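# Transfer the cap onto the second marker in the block

## Task

Take the cap off its current marker, press it onto the other marker until it snaps into place, and finish with both markers still upright in their block.

## Robot and tools

Robot: two arms, left_arm and right_arm, each with six revolute joints and a parallel gripper. Scene frame: origin at table height midway between the arms, +x out over the table, +z up, left_arm on the +y side. Image left and right do not match arm names. Calibrated bases in the scene frame: left_arm at (+0.027, +0.353, 0) m, right_arm at (-0.037, -0.286, 0) m. Each is turned only about 0.016 rad about z, and up is +z for both.

Row layout: every row holds 14 numbers in [-1, 1]. The first 7 are left_arm: six joint numbers, then the gripper opening. The last 7 are right_arm in the same pattern. Send all 14 even when one arm stays still. Joint order within each arm: shoulder (joint2), elbow (joint3), wrist roll (joint6), wrist pitch (joint4), waist (joint1), wrist yaw (joint5).

Joint numbers are offsets, not poses. They are added to the arm's Joint targets as reported at the start of the action or move. Scale: 1.0 equals 2.224 rad for shoulder, elbow and waist, and 8.485 rad for wrist pitch, wrist yaw and wrist roll. Sending the same offset again moves the joint further. An all-zero arm re-commands its current targets. Stated ranges in rad: waist -2.618..3.054, shoulder 0..3.142, elbow 0..3.142, wrist pitch -1.571..1.571, wrist yaw -1.571..1.571, wrist roll -2.094..2.094. An action that pushes a joint more than 0.059 rad beyond its range is refused for both arms. Real limits can differ by up to that amount.

The opening number is absolute: +1 is fully open, -1 is shut. Between those values the fingers go to where grip_measured would read that number. To hold an arm's gripper steady, repeat its present command, because 0 is itself a command (half open).

execute_actions(actions, cameras): actions is a list of actions. Each action is a list of up to 15 rows, and each row lasts one 1/30 s step. A short action keeps its last row for the remaining steps. An empty list only reports state. cameras selects images: omit it for all, or use [] for none.

move(target, speed, blend, opening_speed, blocking, cameras): target is one 14-number row or a list of up to 15 rows. Every row counts from the same starting Joint targets, not from the previous row. speed is in rad/s for the joint with the longest travel, from 0.01 to 12.57, default 0.5. blend is in rad and rounds corners between list targets. opening_speed is the rate the gripper command changes, in units per second on the -1..1 scale, minimum 0.2. Use a low value when gripping something fragile. blocking=false returns early while the motion continues. Paths do not avoid obstacles or the other arm. Faster moves and targets set deeper past a contact hit and press harder. The result adds a move: line: done, off_target (at rest more than 0.035 rad off), moving, held, or fault, and possibly limits=held.

wait(seconds 0..10) lets time pass with the last commands held. stop brakes a running move. zoom_image(camera, region=[x0,y0,x1,y1] in pixels, at most 504x504) enlarges part of a camera's latest image. read_manual gives licence texts only. finished_scene ends the scene permanently. The goal must still hold once the robot lets go.

Cameras, all 672x504: cam_head_left, cam_head_right, cam_high, cam_low, cam_left_wrist, cam_right_wrist. Fixed cameras are calibrated in the scene frame. Wrist cameras are calibrated in their own arm's base frame.

Results: end_effector_position (m) and end_effector_quat_wxyz are in each arm's own base frame and can be off by a few cm. To convert to scene coordinates, add that arm's base offset. The position is the pinch point between the pads, about 1 cm behind the fingertips. Fingers point along gripper +z and close along gripper y. Joint positions and Joint velocities list each arm in the joint order above, then the pad gap in m (0.094 when fully open). Joint targets is the base that your next offsets are added to. Tool commands shows the current gripper commands. grip_measured uses the opening scale. With nothing held it reads slightly wide. On a firm part it reads a little narrower than the part. It keeps following the command even after contact, so it does not reveal touch. grip_effort_nm is motor effort; negative means closing. Joint torques include the arm's own weight. Joints 1, 2 and 5 wrap at ±28 N m.

Warning lines: "joint sent to its limit" means a joint was clipped at its end. "joint command not followed" means the clearance check altered targets. MOTOR HOT appears at 75 °C. OVER-TEMPERATURE FAULT means the arm folds up and is idle for the rest of the scene.

Motion notes: per step, targets stay within 0.339 rad of the measured angle for the big joints and 2.2 rad for the wrist joints. If targets would move the gripper more than 200 mm, they are scaled back. Large jumps therefore need several actions. Friction and weight leave joints short of or past their targets, especially at long reach. Very small turns may not happen at all. An arm blocked by an object keeps pressing until you command it back past its measured position.

Avoid: knocking over or dropping the markers or the cap, letting anything leave the table, releasing a part while it moves, fast impacts, and crushing. Avoid contact between the two arms, including one gripper closing on the other's fingers, since a hard hit can fail the task. Do not hold loads or stay stretched out for long, because that heats the motors. Objects may occasionally be nudged by outside pushes.

Each tool is called after ">>>" as a command line: name --argument value for each argument, lists and objects as JSON in quotes; but a table of rows of numbers goes row by row, as --pt "numbers of a row", without its own name.

## Session

>>> execute_actions --actions '[]'

Scene clock: 0.00 s.
left_arm: end_effector_position=(+0.3795, +0.0049, +0.0845) grip_measured=+1.000 grip_effort_nm=n/a end_effector_quat_wxyz=(+0.561, -0.047, +0.827, +0.010) | right_arm: end_effector_position=(+0.3957, -0.0309, +0.0787) grip_measured=+1.000 grip_effort_nm=n/a end_effector_quat_wxyz=(+0.545, +0.068, +0.836, -0.015)
Joint names: [shoulder, elbow, wrist roll, wrist pitch, waist, wrist yaw]
Joint positions: left_arm=[1.492 0.331 -0.079 0.779 -0.032 -0.099 0.094] | right_arm=[1.561 0.411 0.074 0.732 -0.058 0.045 0.094]
Joint velocities: within noise
Joint torques (N m): no reading
Motor temperatures (°C): left_arm=[24 23 23 24 24 21 23] | right_arm=[23 21 23 27 25 22 21]
Heat: left arm: 24 °C; right arm: 27 °C.
Joint targets: left_arm=[1.488 0.336 -0.083 0.779 -0.032 -0.105] | right_arm=[1.557 0.416 0.069 0.731 -0.058 0.050]
Tool commands: left_gripper/opening=+1.0 right_gripper/opening=+1.0

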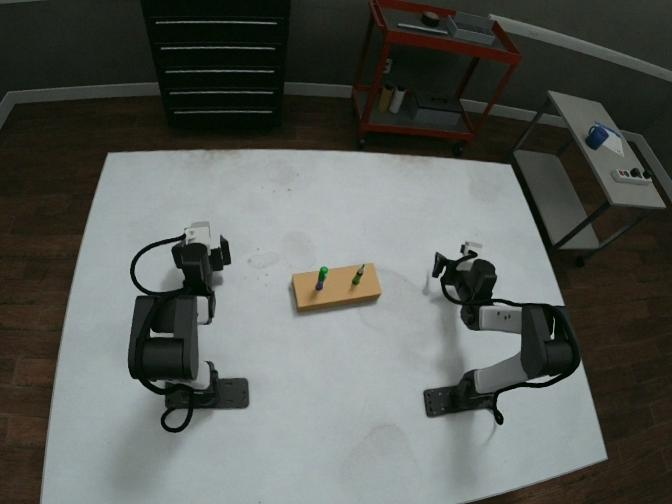

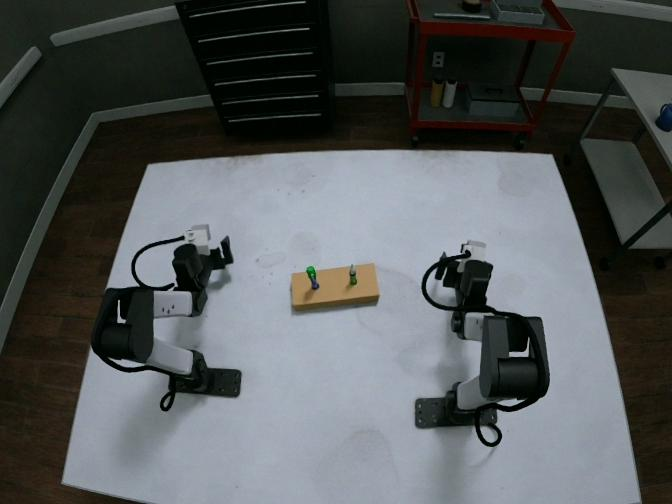

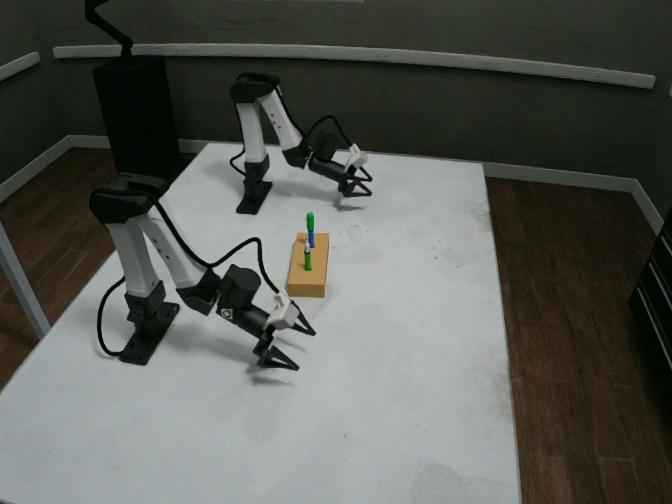

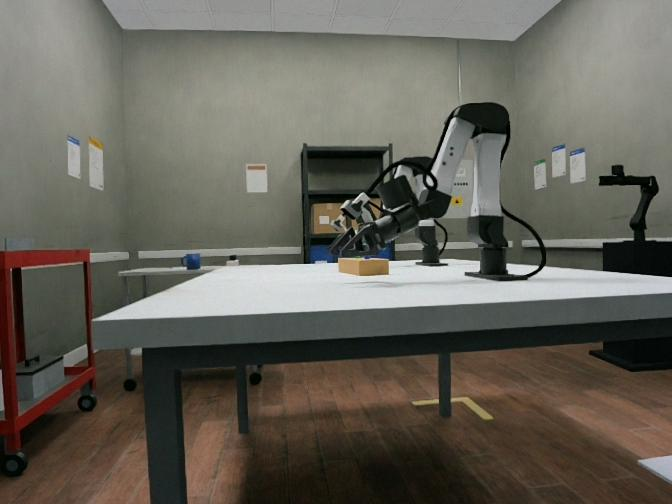

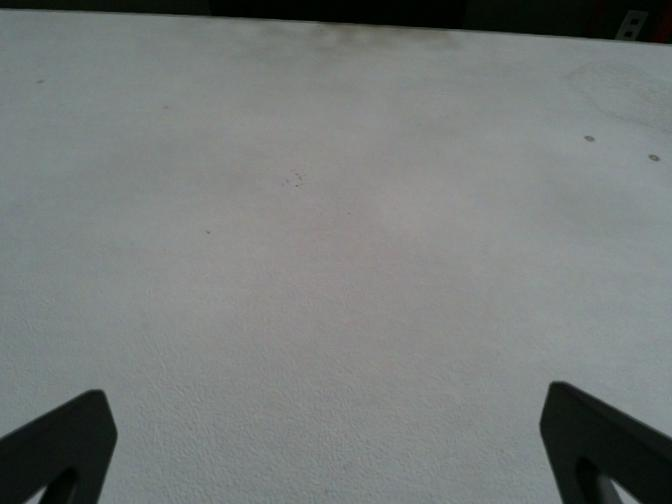

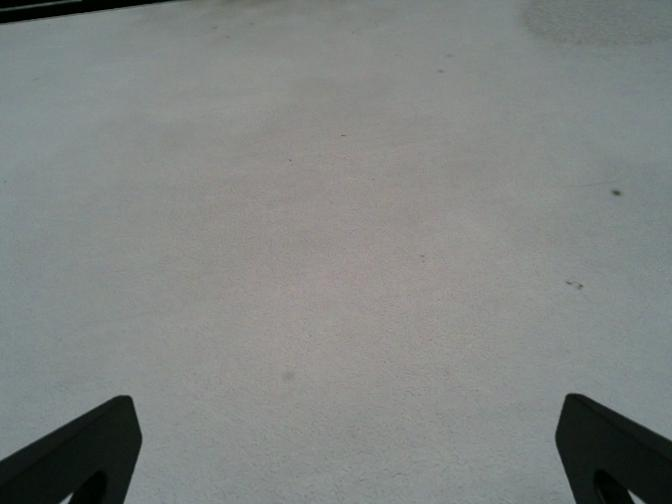

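>>> zoom_image --camera "cam_head_left" --region '[270, 240, 400, 330]'

>>> zoom_image --camera "cam_head_right" --region '[270, 240, 400, 330]'

>>> zoom_image --camera "cam_high" --region '[260, 190, 370, 310]'

>>> zoom_image --camera "cam_low" --region '[310, 220, 430, 300]'

Scaled by 3.877 from the camera's 672x504 image, which has a finer 960x720 frame.

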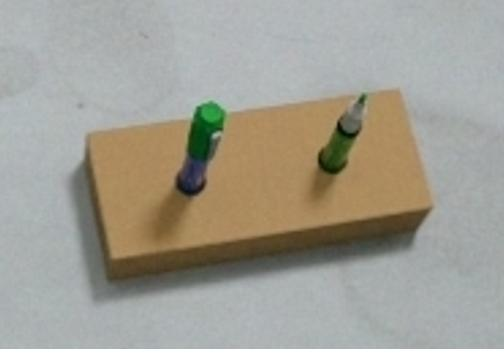

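Scaled by 3.877 from the camera's 672x504 image, which has a finer 960x720 frame.

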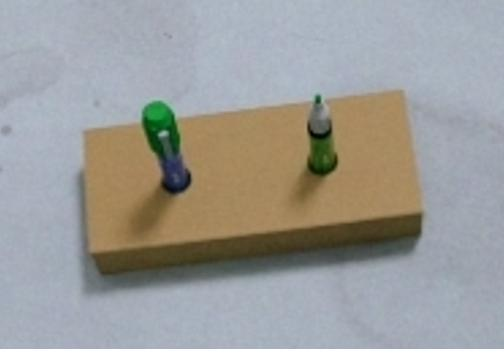

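Scaled by 4.200 from the camera's 672x504 image, which has a finer 960x720 frame.

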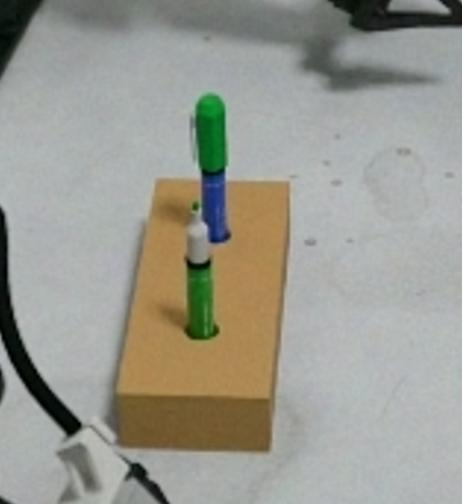

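Scaled by 4.200 from the camera's 672x504 image, which has a finer 960x720 frame.

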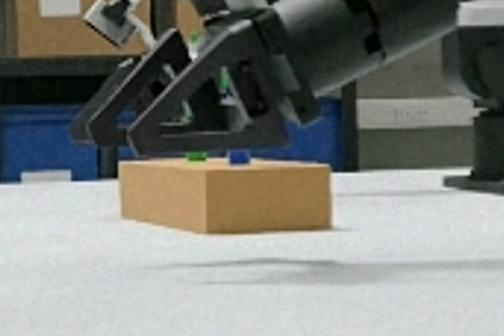

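>>> move --pt "-0.004 0.012 0.043 -0.0143 -0.039 0.1 1.0 -0.08624 0.28413 -0.01606 -0.13134 0.11601 -0.01532 1.0" --pt "-0.00612 0.01857 0.06586 -0.02198 -0.06048 0.1542 1.0 -0.08624 0.28413 -0.01606 -0.13134 0.37774 -0.01532 1.0" --speed 0.9 --blend '[0.15, 0]'

Scene clock: 285.00 s.
left_arm: end_effector_position=(+0.2478, -0.2017, +0.1104) grip_measured=+1.000 grip_effort_nm=0.027 end_effector_quat_wxyz=(+0.480, +0.480, +0.603, -0.419) | right_arm: end_effector_position=(+0.2808, +0.2952, +0.1838) grip_measured=+1.000 grip_effort_nm=-0.037 end_effector_quat_wxyz=(+0.381, -0.385, +0.822, +0.177)
Joint names: [shoulder, elbow, wrist roll, wrist pitch, waist, wrist yaw]
Joint positions: left_arm=[1.492 0.353 0.439 0.621 -0.162 1.182 0.094] | right_arm=[1.38 1.021 -0.063 -0.347 0.781 -0.07 0.094]
Joint velocities: within noise
Joint torques (N m): left_arm=[-5.76 7.99 0.24 1.12 -0.29 0.48] | right_arm=[-5.91 9.02 -0.03 1.21 -0.12 -0.11]
Motor temperatures (°C): left_arm=[29 28 23 39 23 21 23] | right_arm=[30 27 23 41 25 22 21]
Heat: left arm: 39 °C; right arm: 41 °C.
Joint targets: left_arm=[1.474 0.377 0.476 0.593 -0.166 1.203] | right_arm=[1.366 1.048 -0.067 -0.383 0.782 -0.080]
move: off_target (left_arm, right_arm); left_arm: the wrist roll is farthest, 0.036 rad from its target; right_arm: the wrist pitch is farthest, 0.037 rad from its target
camera_calibration:
cam_left_wrist: T_world_to_cam=[[-0.986228, -0.163931, 0.0219223, 0.207297], [-0.116248, 0.592789, -0.796924, 0.271801], [0.117645, -0.788497, -0.603682, -0.0350027], [0, 0, 0, 1]] pos_world=[0.240156, -0.154738, 0.19093]
cam_right_wrist: T_world_to_cam=[[0.769703, -0.638139, -0.0183491, -0.0220517], [-0.579447, -0.686269, -0.439631, 0.486049], [0.267953, 0.349018, -0.897991, 0.0731379], [0, 0, 0, 1]] pos_world=[0.279015, 0.293962, 0.278955]

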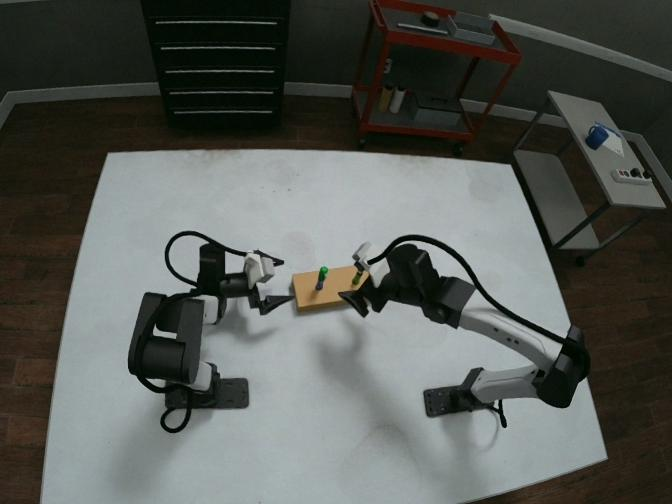

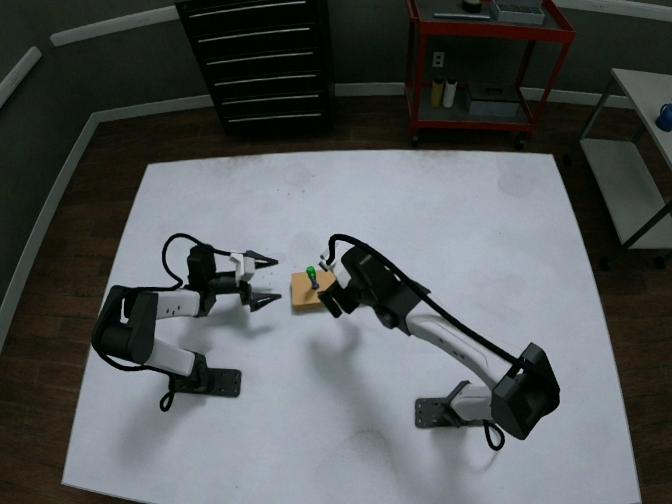

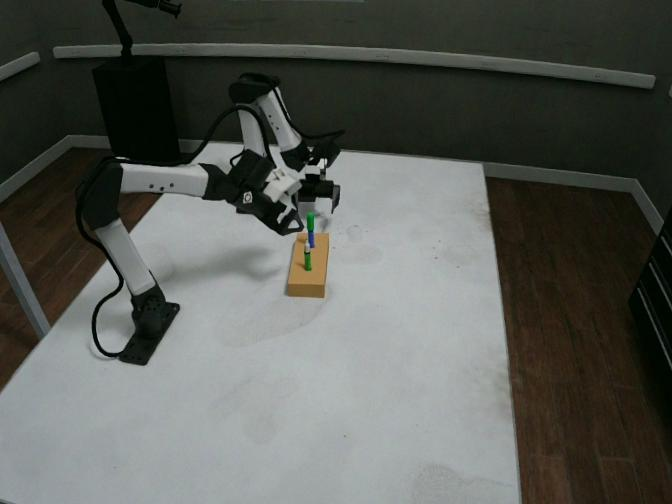

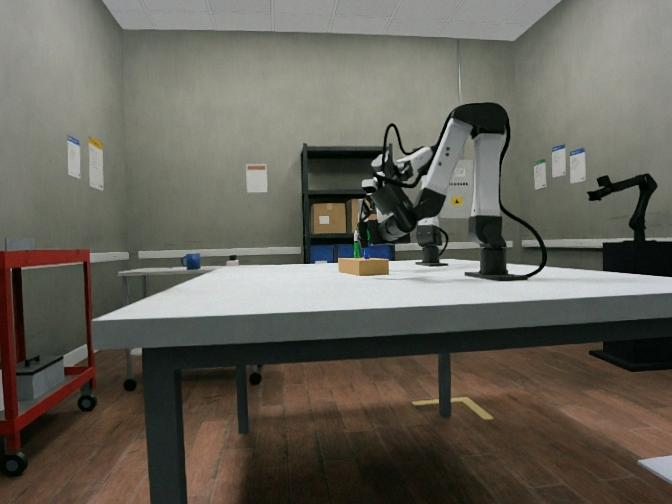

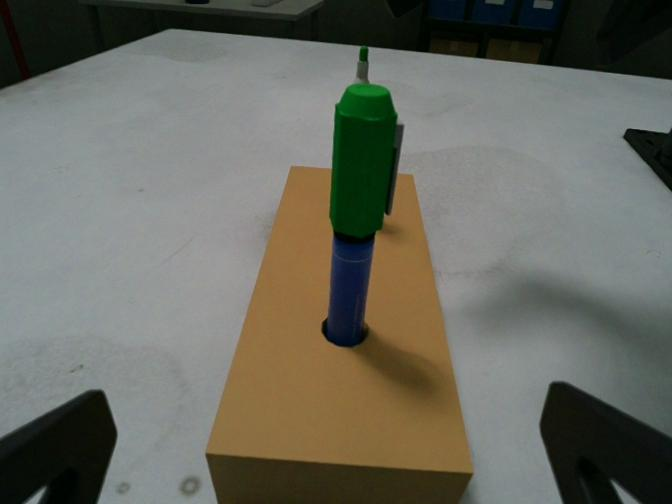

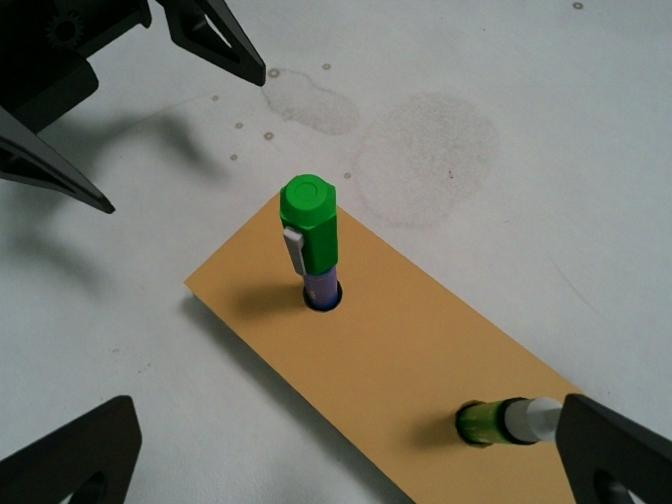

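>>> zoom_image --camera "cam_left_wrist" --region '[240, 30, 480, 380]'

>>> zoom_image --camera "cam_right_wrist" --region '[240, 150, 400, 330]'

Scaled by 1.440 from the camera's 672x504 image, which has a finer 960x720 frame.

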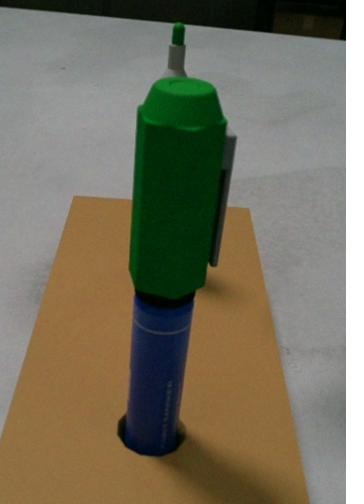

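Scaled by 2.800 from the camera's 672x504 image, which has a finer 960x720 frame.

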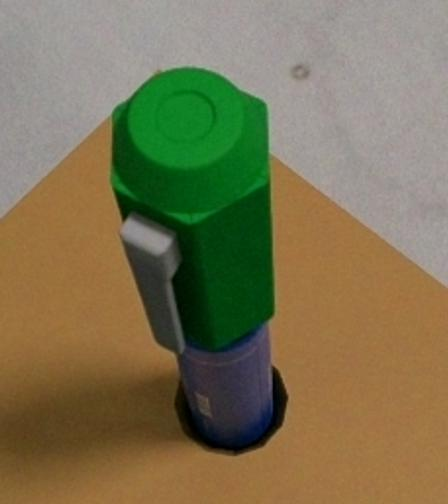

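>>> move --target '[0.17671, -0.03058, -0.02451, 0.07201, -0.08408, -0.02192, 0.3, 0.05261, 0.01866, 0.00837, 0.01461, 0.03147, 0.01061, 0.1]' --speed 0.5 --cameras '["cam_left_wrist", "cam_right_wrist", "cam_high"]'

Scene clock: 374.40 s.
left_arm: end_effector_position=(+0.2437, -0.2458, +0.0649) grip_measured=+0.302 grip_effort_nm=-0.056 end_effector_quat_wxyz=(+0.471, +0.484, +0.600, -0.429) | right_arm: end_effector_position=(+0.2841, +0.3189, +0.1702) grip_measured=+0.102 grip_effort_nm=-0.120 end_effector_quat_wxyz=(+0.378, -0.377, +0.830, +0.164)
Joint names: [shoulder, elbow, wrist roll, wrist pitch, waist, wrist yaw]
Joint positions: left_arm=[1.854 0.321 0.269 1.155 -0.348 1.038 0.061] | right_arm=[1.473 1.059 -0.011 -0.308 0.846 0.007 0.052]
Joint velocities: within noise
Joint torques (N m): left_arm=[-4.59 2.48 -0.15 1.99 -0.47 0.01] | right_arm=[-4.67 9.22 0.15 2.02 0.46 0.06]
Motor temperatures (°C): left_arm=[30 30 23 35 23 21 23] | right_arm=[31 36 23 40 25 22 21]
Heat: left arm: 35 °C; right arm: 40 °C.
Joint targets: left_arm=[1.868 0.309 0.268 1.204 -0.354 1.017] | right_arm=[1.483 1.089 0.004 -0.259 0.851 0.010]
move: off_target (left_arm, right_arm); left_arm: the wrist pitch is farthest, 0.049 rad from its target; right_arm: the wrist pitch is farthest, 0.049 rad from its target
camera_calibration:
cam_left_wrist: T_world_to_cam=[[-0.989399, -0.140666, 0.0361054, 0.20247], [-0.113443, 0.593379, -0.796889, 0.260795], [0.0906711, -0.792537, -0.603046, -0.0911649], [0, 0, 0, 1]] pos_world=[0.238175, -0.198521, 0.145538]
cam_right_wrist: T_world_to_cam=[[0.751933, -0.659184, -0.0086067, 0.000410214], [-0.600227, -0.679165, -0.422448, 0.499003], [0.272625, 0.322818, -0.906346, 0.0601984], [0, 0, 0, 1]] pos_world=[0.282795, 0.319742, 0.265367]
Images, in order (width x height): cam_high 672x504, cam_left_wrist 672x504, cam_right_wrist 672x504.

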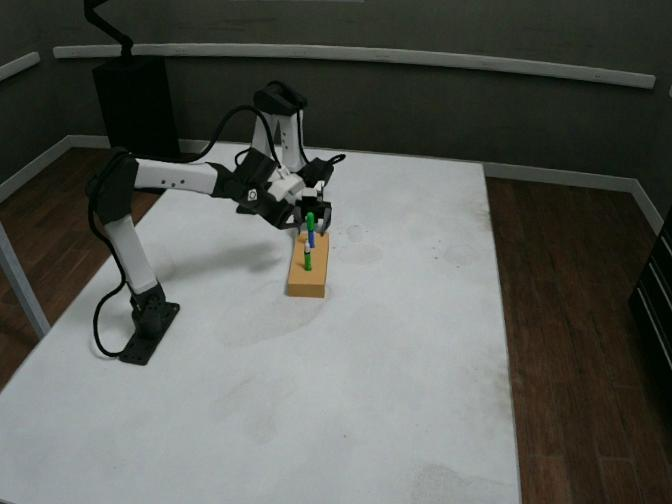

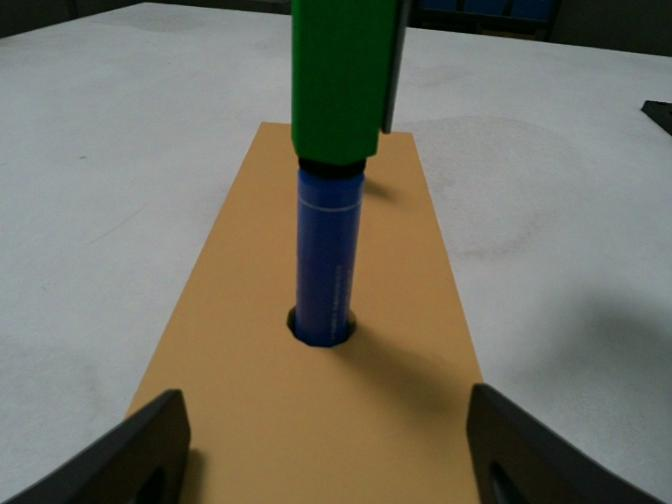

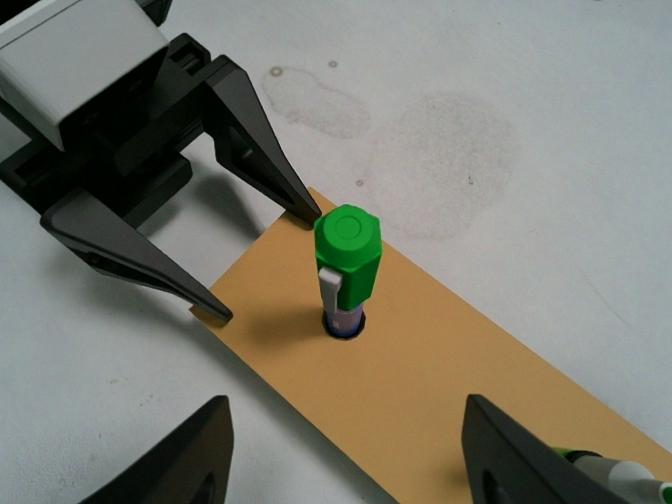

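>>> zoom_image --camera "cam_left_wrist" --region '[250, 60, 430, 380]'

>>> zoom_image --camera "cam_right_wrist" --region '[180, 170, 440, 360]'

Scaled by 1.575 from the camera's 672x504 image, which has a finer 960x720 frame.

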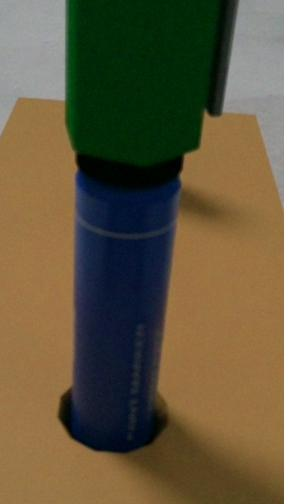

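Scaled by 1.938 from the camera's 672x504 image, which has a finer 960x720 frame.

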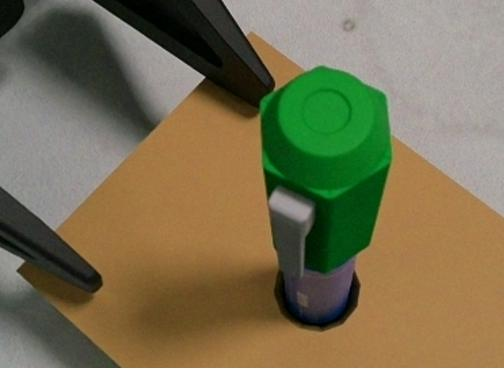

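>>> move --pt "-0.04092 0 0.0079 -0.01344 0 0 0.3 0 0 0 0 0 0 0.1" --pt "0.0036 0.05288 -0.00849 0.00159 -0.06295 -0.01567 0.3 0 0 0 0 0 0 0.1" --speed 0.3 --blend '[0.02, 0]' --cameras '["cam_left_wrist", "cam_right_wrist"]'

Scene clock: 477.00 s.
left_arm: end_effector_position=(+0.2516, -0.2871, +0.0771) grip_measured=+0.302 grip_effort_nm=-0.056 end_effector_quat_wxyz=(+0.479, +0.488, +0.594, -0.424) | right_arm: end_effector_position=(+0.2843, +0.3191, +0.1704) grip_measured=+0.102 grip_effort_nm=-0.125 end_effector_quat_wxyz=(+0.378, -0.377, +0.829, +0.164)
Joint names: [shoulder, elbow, wrist roll, wrist pitch, waist, wrist yaw]
Joint positions: left_arm=[1.863 0.409 0.197 1.158 -0.491 0.9 0.061] | right_arm=[1.473 1.059 -0.011 -0.307 0.846 0.007 0.052]
Joint velocities: within noise
Joint torques (N m): left_arm=[-5.27 5.91 -0.1 2.14 -0.28 0.03] | right_arm=[-4.74 9.16 0.13 2.02 0.31 0.05]
Motor temperatures (°C): left_arm=[30 26 23 39 23 21 23] | right_arm=[32 43 23 50 25 22 21]
Heat: left arm: 39 °C; right arm: 50 °C.
Joint targets: left_arm=[1.876 0.427 0.196 1.217 -0.494 0.885] | right_arm=[1.483 1.089 0.004 -0.259 0.851 0.010]
move: off_target (left_arm, right_arm); left_arm: the wrist pitch is farthest, 0.060 rad from its target; right_arm: the wrist pitch is farthest, 0.048 rad from its target
camera_calibration:
cam_left_wrist: T_world_to_cam=[[-0.989884, -0.141217, 0.0136672, 0.205732], [-0.0954154, 0.591332, -0.800764, 0.290991], [0.104999, -0.793967, -0.598825, -0.121545], [0, 0, 0, 1]] pos_world=[0.244178, -0.239522, 0.157419]
cam_right_wrist: T_world_to_cam=[[0.751919, -0.659199, -0.00860277, 0.000485709], [-0.599838, -0.678677, -0.423782, 0.499244], [0.273519, 0.32381, -0.905723, 0.0596113], [0, 0, 0, 1]] pos_world=[0.282795, 0.319843, 0.265566]
Images, in order (width x height): cam_left_wrist 672x504, cam_right_wrist 672x504.

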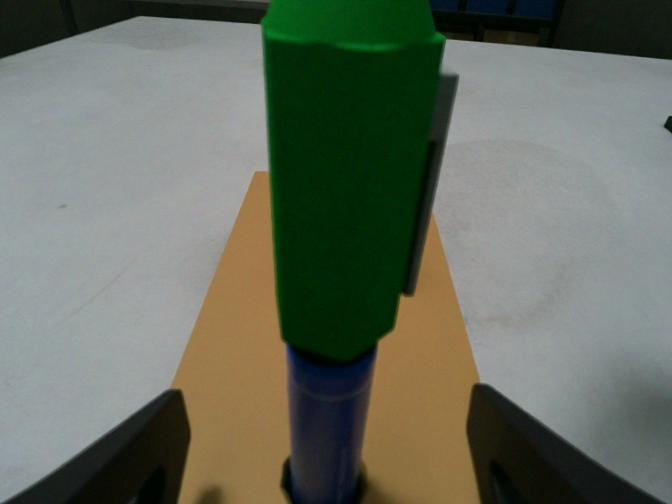

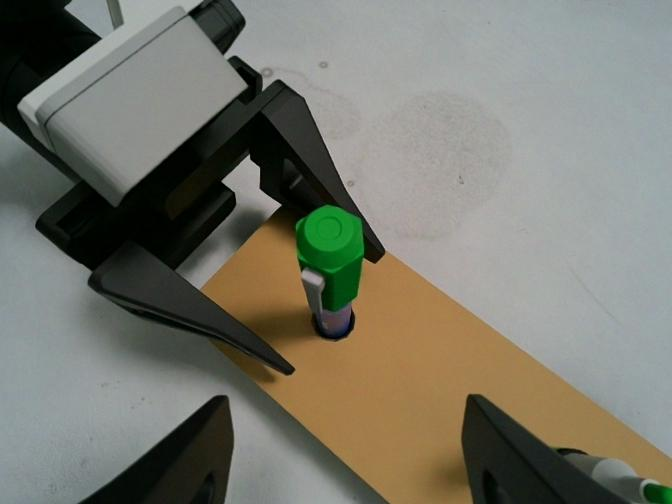

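>>> zoom_image --camera "cam_left_wrist" --region '[150, 300, 510, 504]'

>>> zoom_image --camera "cam_right_wrist" --region '[180, 170, 440, 400]'

Scaled by 1.400 from the camera's 672x504 image, which has a finer 960x720 frame.

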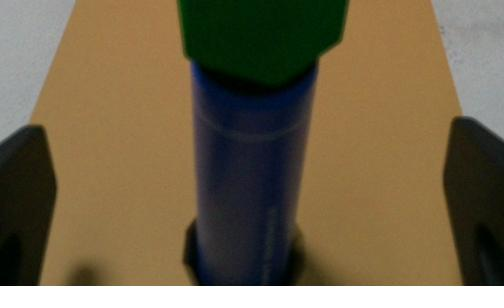

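Scaled by 1.938 from the camera's 672x504 image, which has a finer 960x720 frame.

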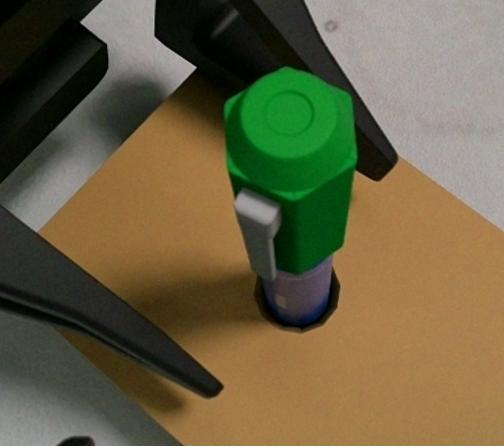

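>>> move --target '[0.0036, 0.00436, -0.00103, 0.00065, -0.00706, -0.00176, 0.0, 0, 0, 0, 0, 0, 0, 0.1]' --speed 0.2 --opening_speed 0.8 --cameras '["cam_left_wrist", "cam_right_wrist"]'

Scene clock: 527.27 s.
left_arm: end_effector_position=(+0.2526, -0.2910, +0.0772) grip_measured=+0.002 grip_effort_nm=-0.056 end_effector_quat_wxyz=(+0.479, +0.486, +0.595, -0.424) | right_arm: end_effector_position=(+0.2843, +0.3191, +0.1704) grip_measured=+0.102 grip_effort_nm=-0.129 end_effector_quat_wxyz=(+0.378, -0.377, +0.829, +0.164)
Joint names: [shoulder, elbow, wrist roll, wrist pitch, waist, wrist yaw]
Joint positions: left_arm=[1.87 0.418 0.188 1.162 -0.503 0.884 0.047] | right_arm=[1.473 1.059 -0.011 -0.307 0.846 0.007 0.052]
Joint velocities: within noise
Joint torques (N m): left_arm=[-5.34 5.85 -0.11 2.17 -0.72 0.03] | right_arm=[-4.72 9.2 0.14 2.03 0.25 0.05]
Motor temperatures (°C): left_arm=[31 27 23 43 23 21 23] | right_arm=[32 44 23 51 25 22 21]
Heat: left arm: 43 °C; right arm: 51 °C.
Joint targets: left_arm=[1.884 0.437 0.187 1.223 -0.509 0.870] | right_arm=[1.483 1.089 0.004 -0.259 0.851 0.010]
move: off_target (left_arm, right_arm); left_arm: the wrist pitch is farthest, 0.060 rad from its target; right_arm: the wrist pitch is farthest, 0.048 rad from its target
camera_calibration:
cam_left_wrist: T_world_to_cam=[[-0.989315, -0.145002, 0.0151821, 0.204866], [-0.098857, 0.590624, -0.800869, 0.294162], [0.107161, -0.793812, -0.598647, -0.125208], [0, 0, 0, 1]] pos_world=[0.245174, -0.243425, 0.15752]
cam_right_wrist: T_world_to_cam=[[0.751919, -0.659199, -0.00860277, 0.000485709], [-0.599838, -0.678677, -0.423782, 0.499244], [0.273519, 0.32381, -0.905723, 0.0596113], [0, 0, 0, 1]] pos_world=[0.282795, 0.319843, 0.265566]
Images, in order (width x height): cam_left_wrist 672x504, cam_right_wrist 672x504.

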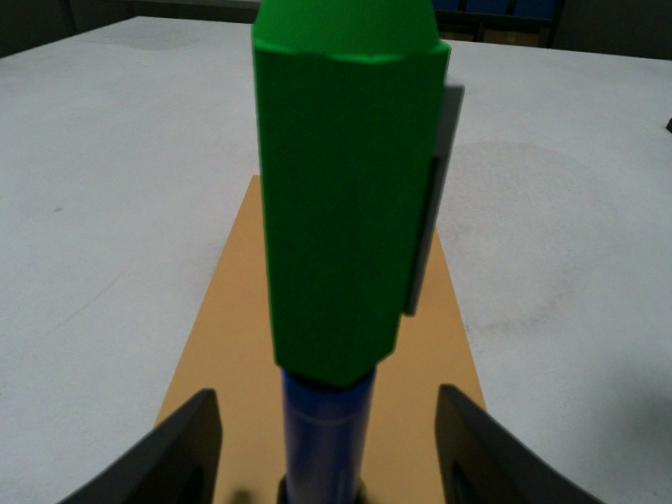

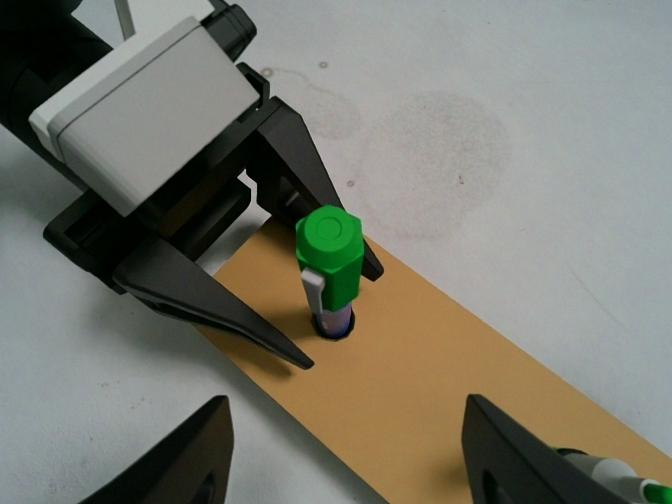

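>>> move --target '[0, 0, 0, 0, 0, 0, -0.8, 0, 0, 0, 0, 0, 0, 0.1]' --speed 0.2 --opening_speed 0.5 --cameras '["cam_left_wrist", "cam_right_wrist"]'

Scene clock: 533.60 s.
left_arm: end_effector_position=(+0.2532, -0.2909, +0.0774) grip_measured=-0.703 grip_effort_nm=-0.969 end_effector_quat_wxyz=(+0.480, +0.485, +0.596, -0.423) | right_arm: end_effector_position=(+0.2843, +0.3191, +0.1704) grip_measured=+0.102 grip_effort_nm=-0.120 end_effector_quat_wxyz=(+0.378, -0.377, +0.829, +0.164)
Joint names: [shoulder, elbow, wrist roll, wrist pitch, waist, wrist yaw]
Joint positions: left_arm=[1.87 0.418 0.186 1.164 -0.503 0.881 0.014] | right_arm=[1.473 1.059 -0.011 -0.307 0.846 0.007 0.052]
Joint velocities: within noise
Joint torques (N m): left_arm=[-5.24 5.89 -0.1 2.18 -0.62 0.06] | right_arm=[-4.7 9.24 0.14 2.01 0.46 0.08]
Motor temperatures (°C): left_arm=[31 28 23 44 23 21 23] | right_arm=[32 44 23 51 25 22 21]
Heat: left arm: 44 °C; right arm: 51 °C.
Joint targets: left_arm=[1.884 0.437 0.187 1.223 -0.509 0.870] | right_arm=[1.483 1.089 0.004 -0.259 0.851 0.010]
move: off_target (left_arm, right_arm); left_arm: the wrist pitch is farthest, 0.059 rad from its target; right_arm: the wrist pitch is farthest, 0.048 rad from its target
camera_calibration:
cam_left_wrist: T_world_to_cam=[[-0.988844, -0.14821, 0.0148855, 0.204422], [-0.100506, 0.590118, -0.801037, 0.294532], [0.109937, -0.793596, -0.59843, -0.125777], [0, 0, 0, 1]] pos_world=[0.245572, -0.243327, 0.157619]
cam_right_wrist: T_world_to_cam=[[0.751919, -0.659199, -0.00860277, 0.000485709], [-0.599838, -0.678677, -0.423782, 0.499244], [0.273519, 0.32381, -0.905723, 0.0596113], [0, 0, 0, 1]] pos_world=[0.282795, 0.319843, 0.265566]
Images, in order (width x height): cam_left_wrist 672x504, cam_right_wrist 672x504.

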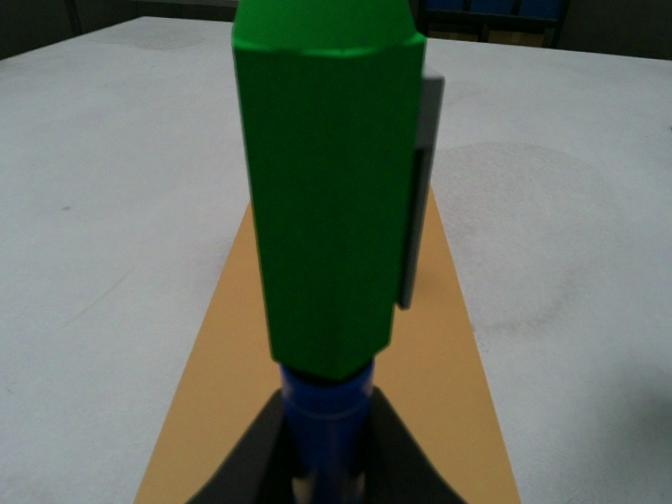

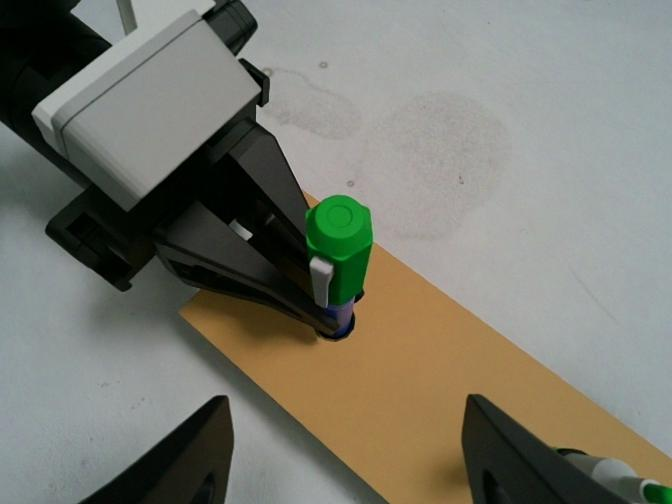

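>>> zoom_image --camera "cam_right_wrist" --region '[230, 170, 450, 370]'

Scaled by 2.291 from the camera's 672x504 image, which has a finer 960x720 frame.

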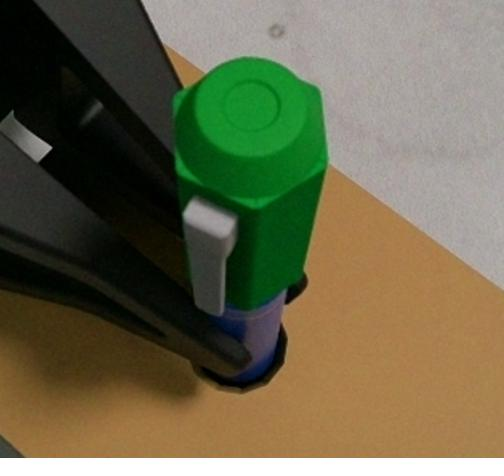

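>>> move --target '[0, 0, 0, 0, 0, 0, -0.8, 0.02878, -0.06475, -0.01402, 0.03017, -0.03035, -0.01886, 0.1]' --speed 0.3 --cameras '["cam_left_wrist", "cam_right_wrist"]'

>>> zoom_image --camera "cam_right_wrist" --region '[200, 170, 500, 504]'

Scene clock: 604.03 s.
left_arm: end_effector_position=(+0.2532, -0.2909, +0.0774) grip_measured=-0.704 grip_effort_nm=-0.994 end_effector_quat_wxyz=(+0.480, +0.485, +0.596, -0.423) | right_arm: end_effector_position=(+0.2986, +0.3326, +0.1492) grip_measured=+0.102 grip_effort_nm=-0.115 end_effector_quat_wxyz=(+0.405, -0.411, +0.790, +0.207)
Joint names: [shoulder, elbow, wrist roll, wrist pitch, waist, wrist yaw]
Joint positions: left_arm=[1.87 0.418 0.186 1.164 -0.503 0.881 0.014] | right_arm=[1.538 0.96 -0.103 -0.055 0.789 -0.131 0.052]
Joint velocities: within noise
Joint torques (N m): left_arm=[-5.2 5.97 -0.15 2.16 -0.47 0.05] | right_arm=[-5.24 5.44 -0.03 2.16 -0.57 -0.2]
Motor temperatures (°C): left_arm=[31 29 23 48 23 21 25] | right_arm=[32 46 23 53 25 22 21]
Heat: left arm: 48 °C; right arm: 53 °C.
Joint targets: left_arm=[1.884 0.437 0.187 1.223 -0.509 0.870] | right_arm=[1.547 0.945 -0.115 -0.003 0.784 -0.150]
move: off_target (left_arm, right_arm); left_arm: the wrist pitch is farthest, 0.059 rad from its target; right_arm: the wrist pitch is farthest, 0.052 rad from its target
camera_calibration:
cam_left_wrist: T_world_to_cam=[[-0.988844, -0.14821, 0.0148855, 0.204422], [-0.100506, 0.590118, -0.801037, 0.294532], [0.109937, -0.793596, -0.59843, -0.125777], [0, 0, 0, 1]] pos_world=[0.245572, -0.243327, 0.157619]
cam_right_wrist: T_world_to_cam=[[0.819444, -0.572961, -0.0150445, -0.0494164], [-0.500218, -0.7021, -0.506792, 0.498434], [0.279809, 0.422813, -0.861937, -0.00919143], [0, 0, 0, 1]] pos_world=[0.292391, 0.325523, 0.243936]
Images, in order (width x height): cam_left_wrist 672x504, cam_right_wrist 672x504.

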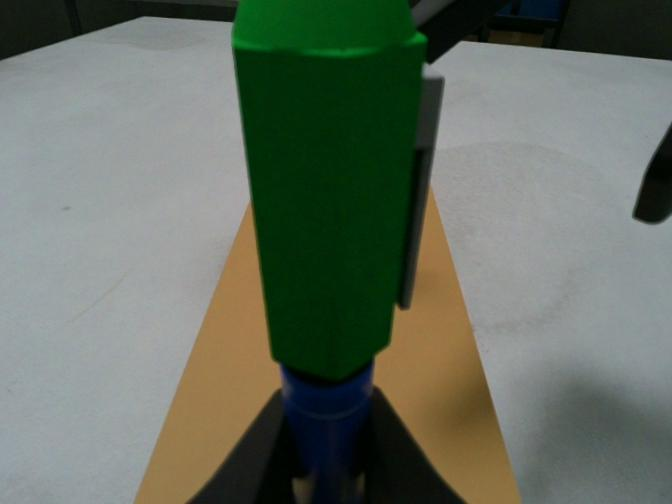

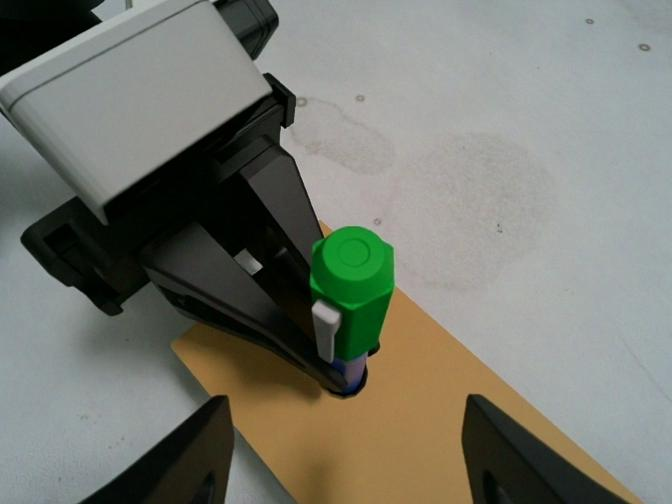

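Scaled by 1.509 from the camera's 672x504 image, which has a finer 960x720 frame.

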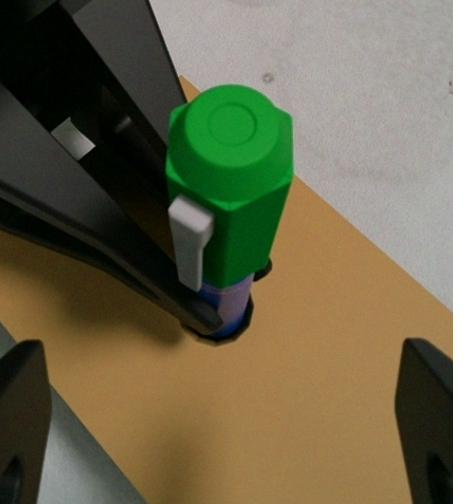

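>>> move --target '[0, 0, 0, 0, 0, 0, -0.8, 0.05576, 0.06183, 0.0046, 0.00507, 0.01034, 0, 0.1]' --speed 0.15 --cameras '["cam_left_wrist", "cam_right_wrist", "cam_low"]'

Scene clock: 647.00 s.
left_arm: end_effector_position=(+0.2532, -0.2909, +0.0774) grip_measured=-0.704 grip_effort_nm=-0.999 end_effector_quat_wxyz=(+0.480, +0.485, +0.596, -0.423) | right_arm: end_effector_position=(+0.3169, +0.3590, +0.1454) grip_measured=+0.102 grip_effort_nm=-0.125 end_effector_quat_wxyz=(+0.409, -0.409, +0.787, +0.214)
Joint names: [shoulder, elbow, wrist roll, wrist pitch, waist, wrist yaw]
Joint positions: left_arm=[1.87 0.418 0.186 1.164 -0.503 0.881 0.014] | right_arm=[1.659 1.055 -0.091 -0.012 0.801 -0.131 0.052]
Joint velocities: within noise
Joint torques (N m): left_arm=[-5.37 5.94 -0.11 2.18 -0.54 0.05] | right_arm=[-5.89 8.84 0.13 2.17 0.4 -0.2]
Motor temperatures (°C): left_arm=[31 29 23 49 23 21 26] | right_arm=[32 38 23 52 25 22 21]
Heat: left arm: 49 °C; right arm: 52 °C.
Joint targets: left_arm=[1.884 0.437 0.187 1.223 -0.509 0.870] | right_arm=[1.671 1.083 -0.076 0.040 0.807 -0.150]
move: off_target (left_arm, right_arm); left_arm: the wrist pitch is farthest, 0.059 rad from its target; right_arm: the wrist pitch is farthest, 0.052 rad from its target
camera_calibration:
cam_left_wrist: T_world_to_cam=[[-0.988844, -0.14821, 0.0148855, 0.204422], [-0.100506, 0.590118, -0.801037, 0.294532], [0.109937, -0.793596, -0.59843, -0.125777], [0, 0, 0, 1]] pos_world=[0.245572, -0.243327, 0.157619]
cam_right_wrist: T_world_to_cam=[[0.822209, -0.568752, -0.0222391, -0.0506779], [-0.495128, -0.695411, -0.520818, 0.522202], [0.280751, 0.439232, -0.853378, -0.0362295], [0, 0, 0, 1]] pos_world=[0.310396, 0.350235, 0.239928]
Images, in order (width x height): cam_low 672x504, cam_left_wrist 672x504, cam_right_wrist 672x504.

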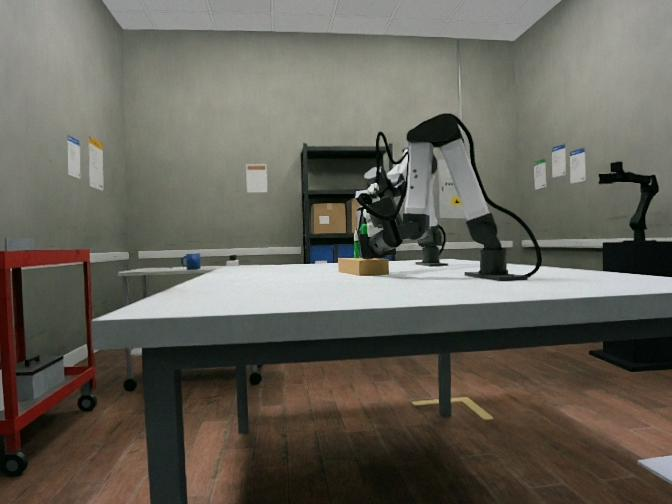

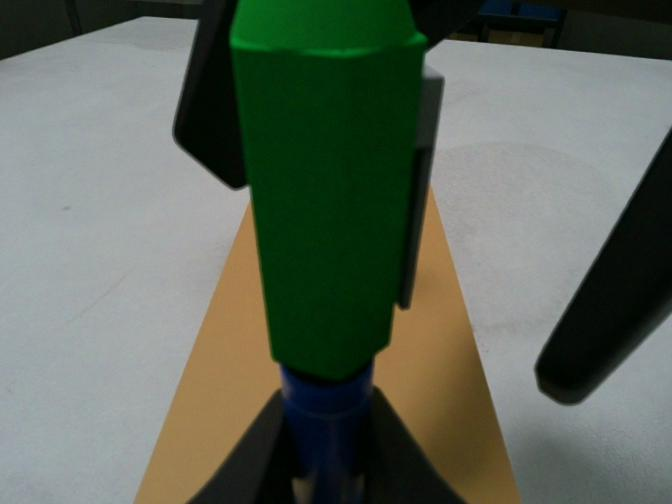

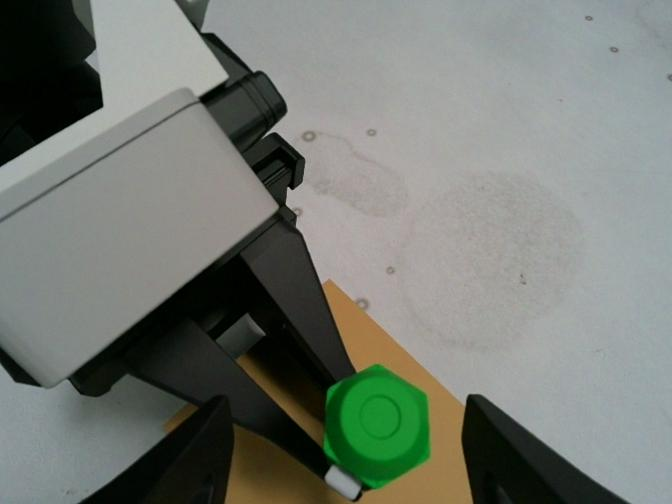

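>>> zoom_image --camera "cam_right_wrist" --region '[0, 180, 500, 504]'

>>> zoom_image --camera "cam_left_wrist" --region '[150, 0, 672, 450]'

Scaled by 1.008 from the camera's 672x504 image, which has a finer 960x720 frame.

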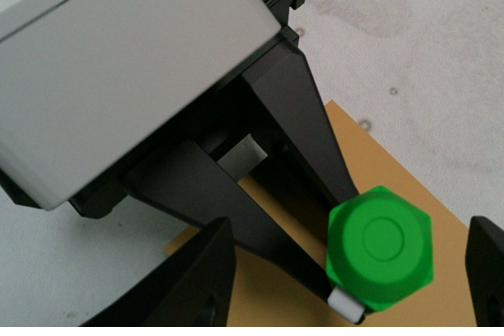

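Region (150, 0, 672, 450) is 522x450 pixels. A region can be at most 504 by 504 pixels.

>>> move --target '[0, 0, 0, 0, 0, 0, -0.8, 0.00989, 0, 0, 0.00247, -0.00962, -0.00094, 0.1]' --speed 0.1 --cameras '["cam_left_wrist", "cam_right_wrist"]'

Scene clock: 723.80 s.
left_arm: end_effector_position=(+0.2532, -0.2909, +0.0774) grip_measured=-0.704 grip_effort_nm=-0.999 end_effector_quat_wxyz=(+0.480, +0.485, +0.596, -0.423) | right_arm: end_effector_position=(+0.3214, +0.3598, +0.1396) grip_measured=+0.102 grip_effort_nm=-0.115 end_effector_quat_wxyz=(+0.409, -0.407, +0.788, +0.215)
Joint names: [shoulder, elbow, wrist roll, wrist pitch, waist, wrist yaw]
Joint positions: left_arm=[1.87 0.418 0.186 1.164 -0.503 0.881 0.014] | right_arm=[1.681 1.055 -0.091 0.009 0.792 -0.139 0.052]
Joint velocities: within noise
Joint torques (N m): left_arm=[-5.31 5.96 -0.11 2.16 -0.58 0.01] | right_arm=[-6.06 8.81 0.14 2.15 -0.75 -0.2]
Motor temperatures (°C): left_arm=[31 30 23 51 23 21 27] | right_arm=[34 43 23 55 25 22 21]
Heat: left arm: 51 °C; right arm: 55 °C.
Joint targets: left_arm=[1.884 0.437 0.187 1.223 -0.509 0.870] | right_arm=[1.693 1.083 -0.076 0.061 0.786 -0.158]
move: off_target (left_arm, right_arm); left_arm: the wrist pitch is farthest, 0.059 rad from its target; right_arm: the wrist pitch is farthest, 0.052 rad from its target
camera_calibration:
cam_left_wrist: T_world_to_cam=[[-0.988844, -0.14821, 0.0148855, 0.204422], [-0.100506, 0.590118, -0.801037, 0.294532], [0.109937, -0.793596, -0.59843, -0.125777], [0, 0, 0, 1]] pos_world=[0.245572, -0.243327, 0.157619]
cam_right_wrist: T_world_to_cam=[[0.820921, -0.57042, -0.0266484, -0.052468], [-0.49843, -0.692981, -0.520907, 0.522231], [0.278669, 0.440906, -0.853197, -0.0427932], [0, 0, 0, 1]] pos_world=[0.315293, 0.350836, 0.234125]
Images, in order (width x height): cam_left_wrist 672x504, cam_right_wrist 672x504.

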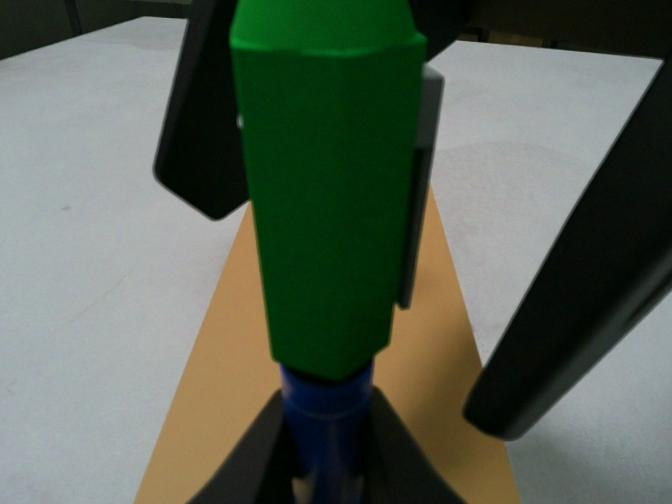

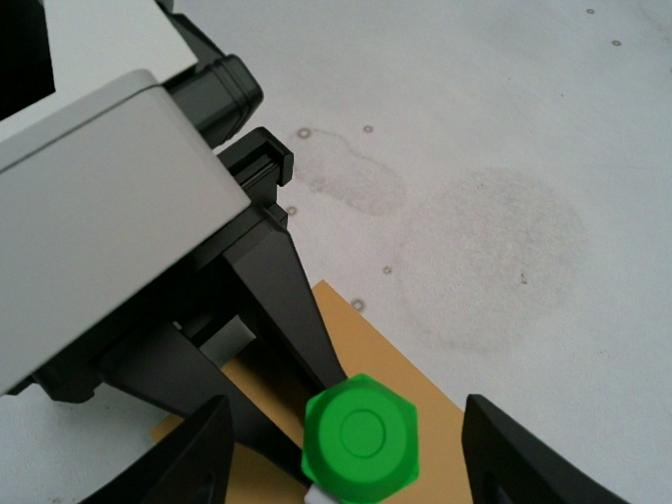

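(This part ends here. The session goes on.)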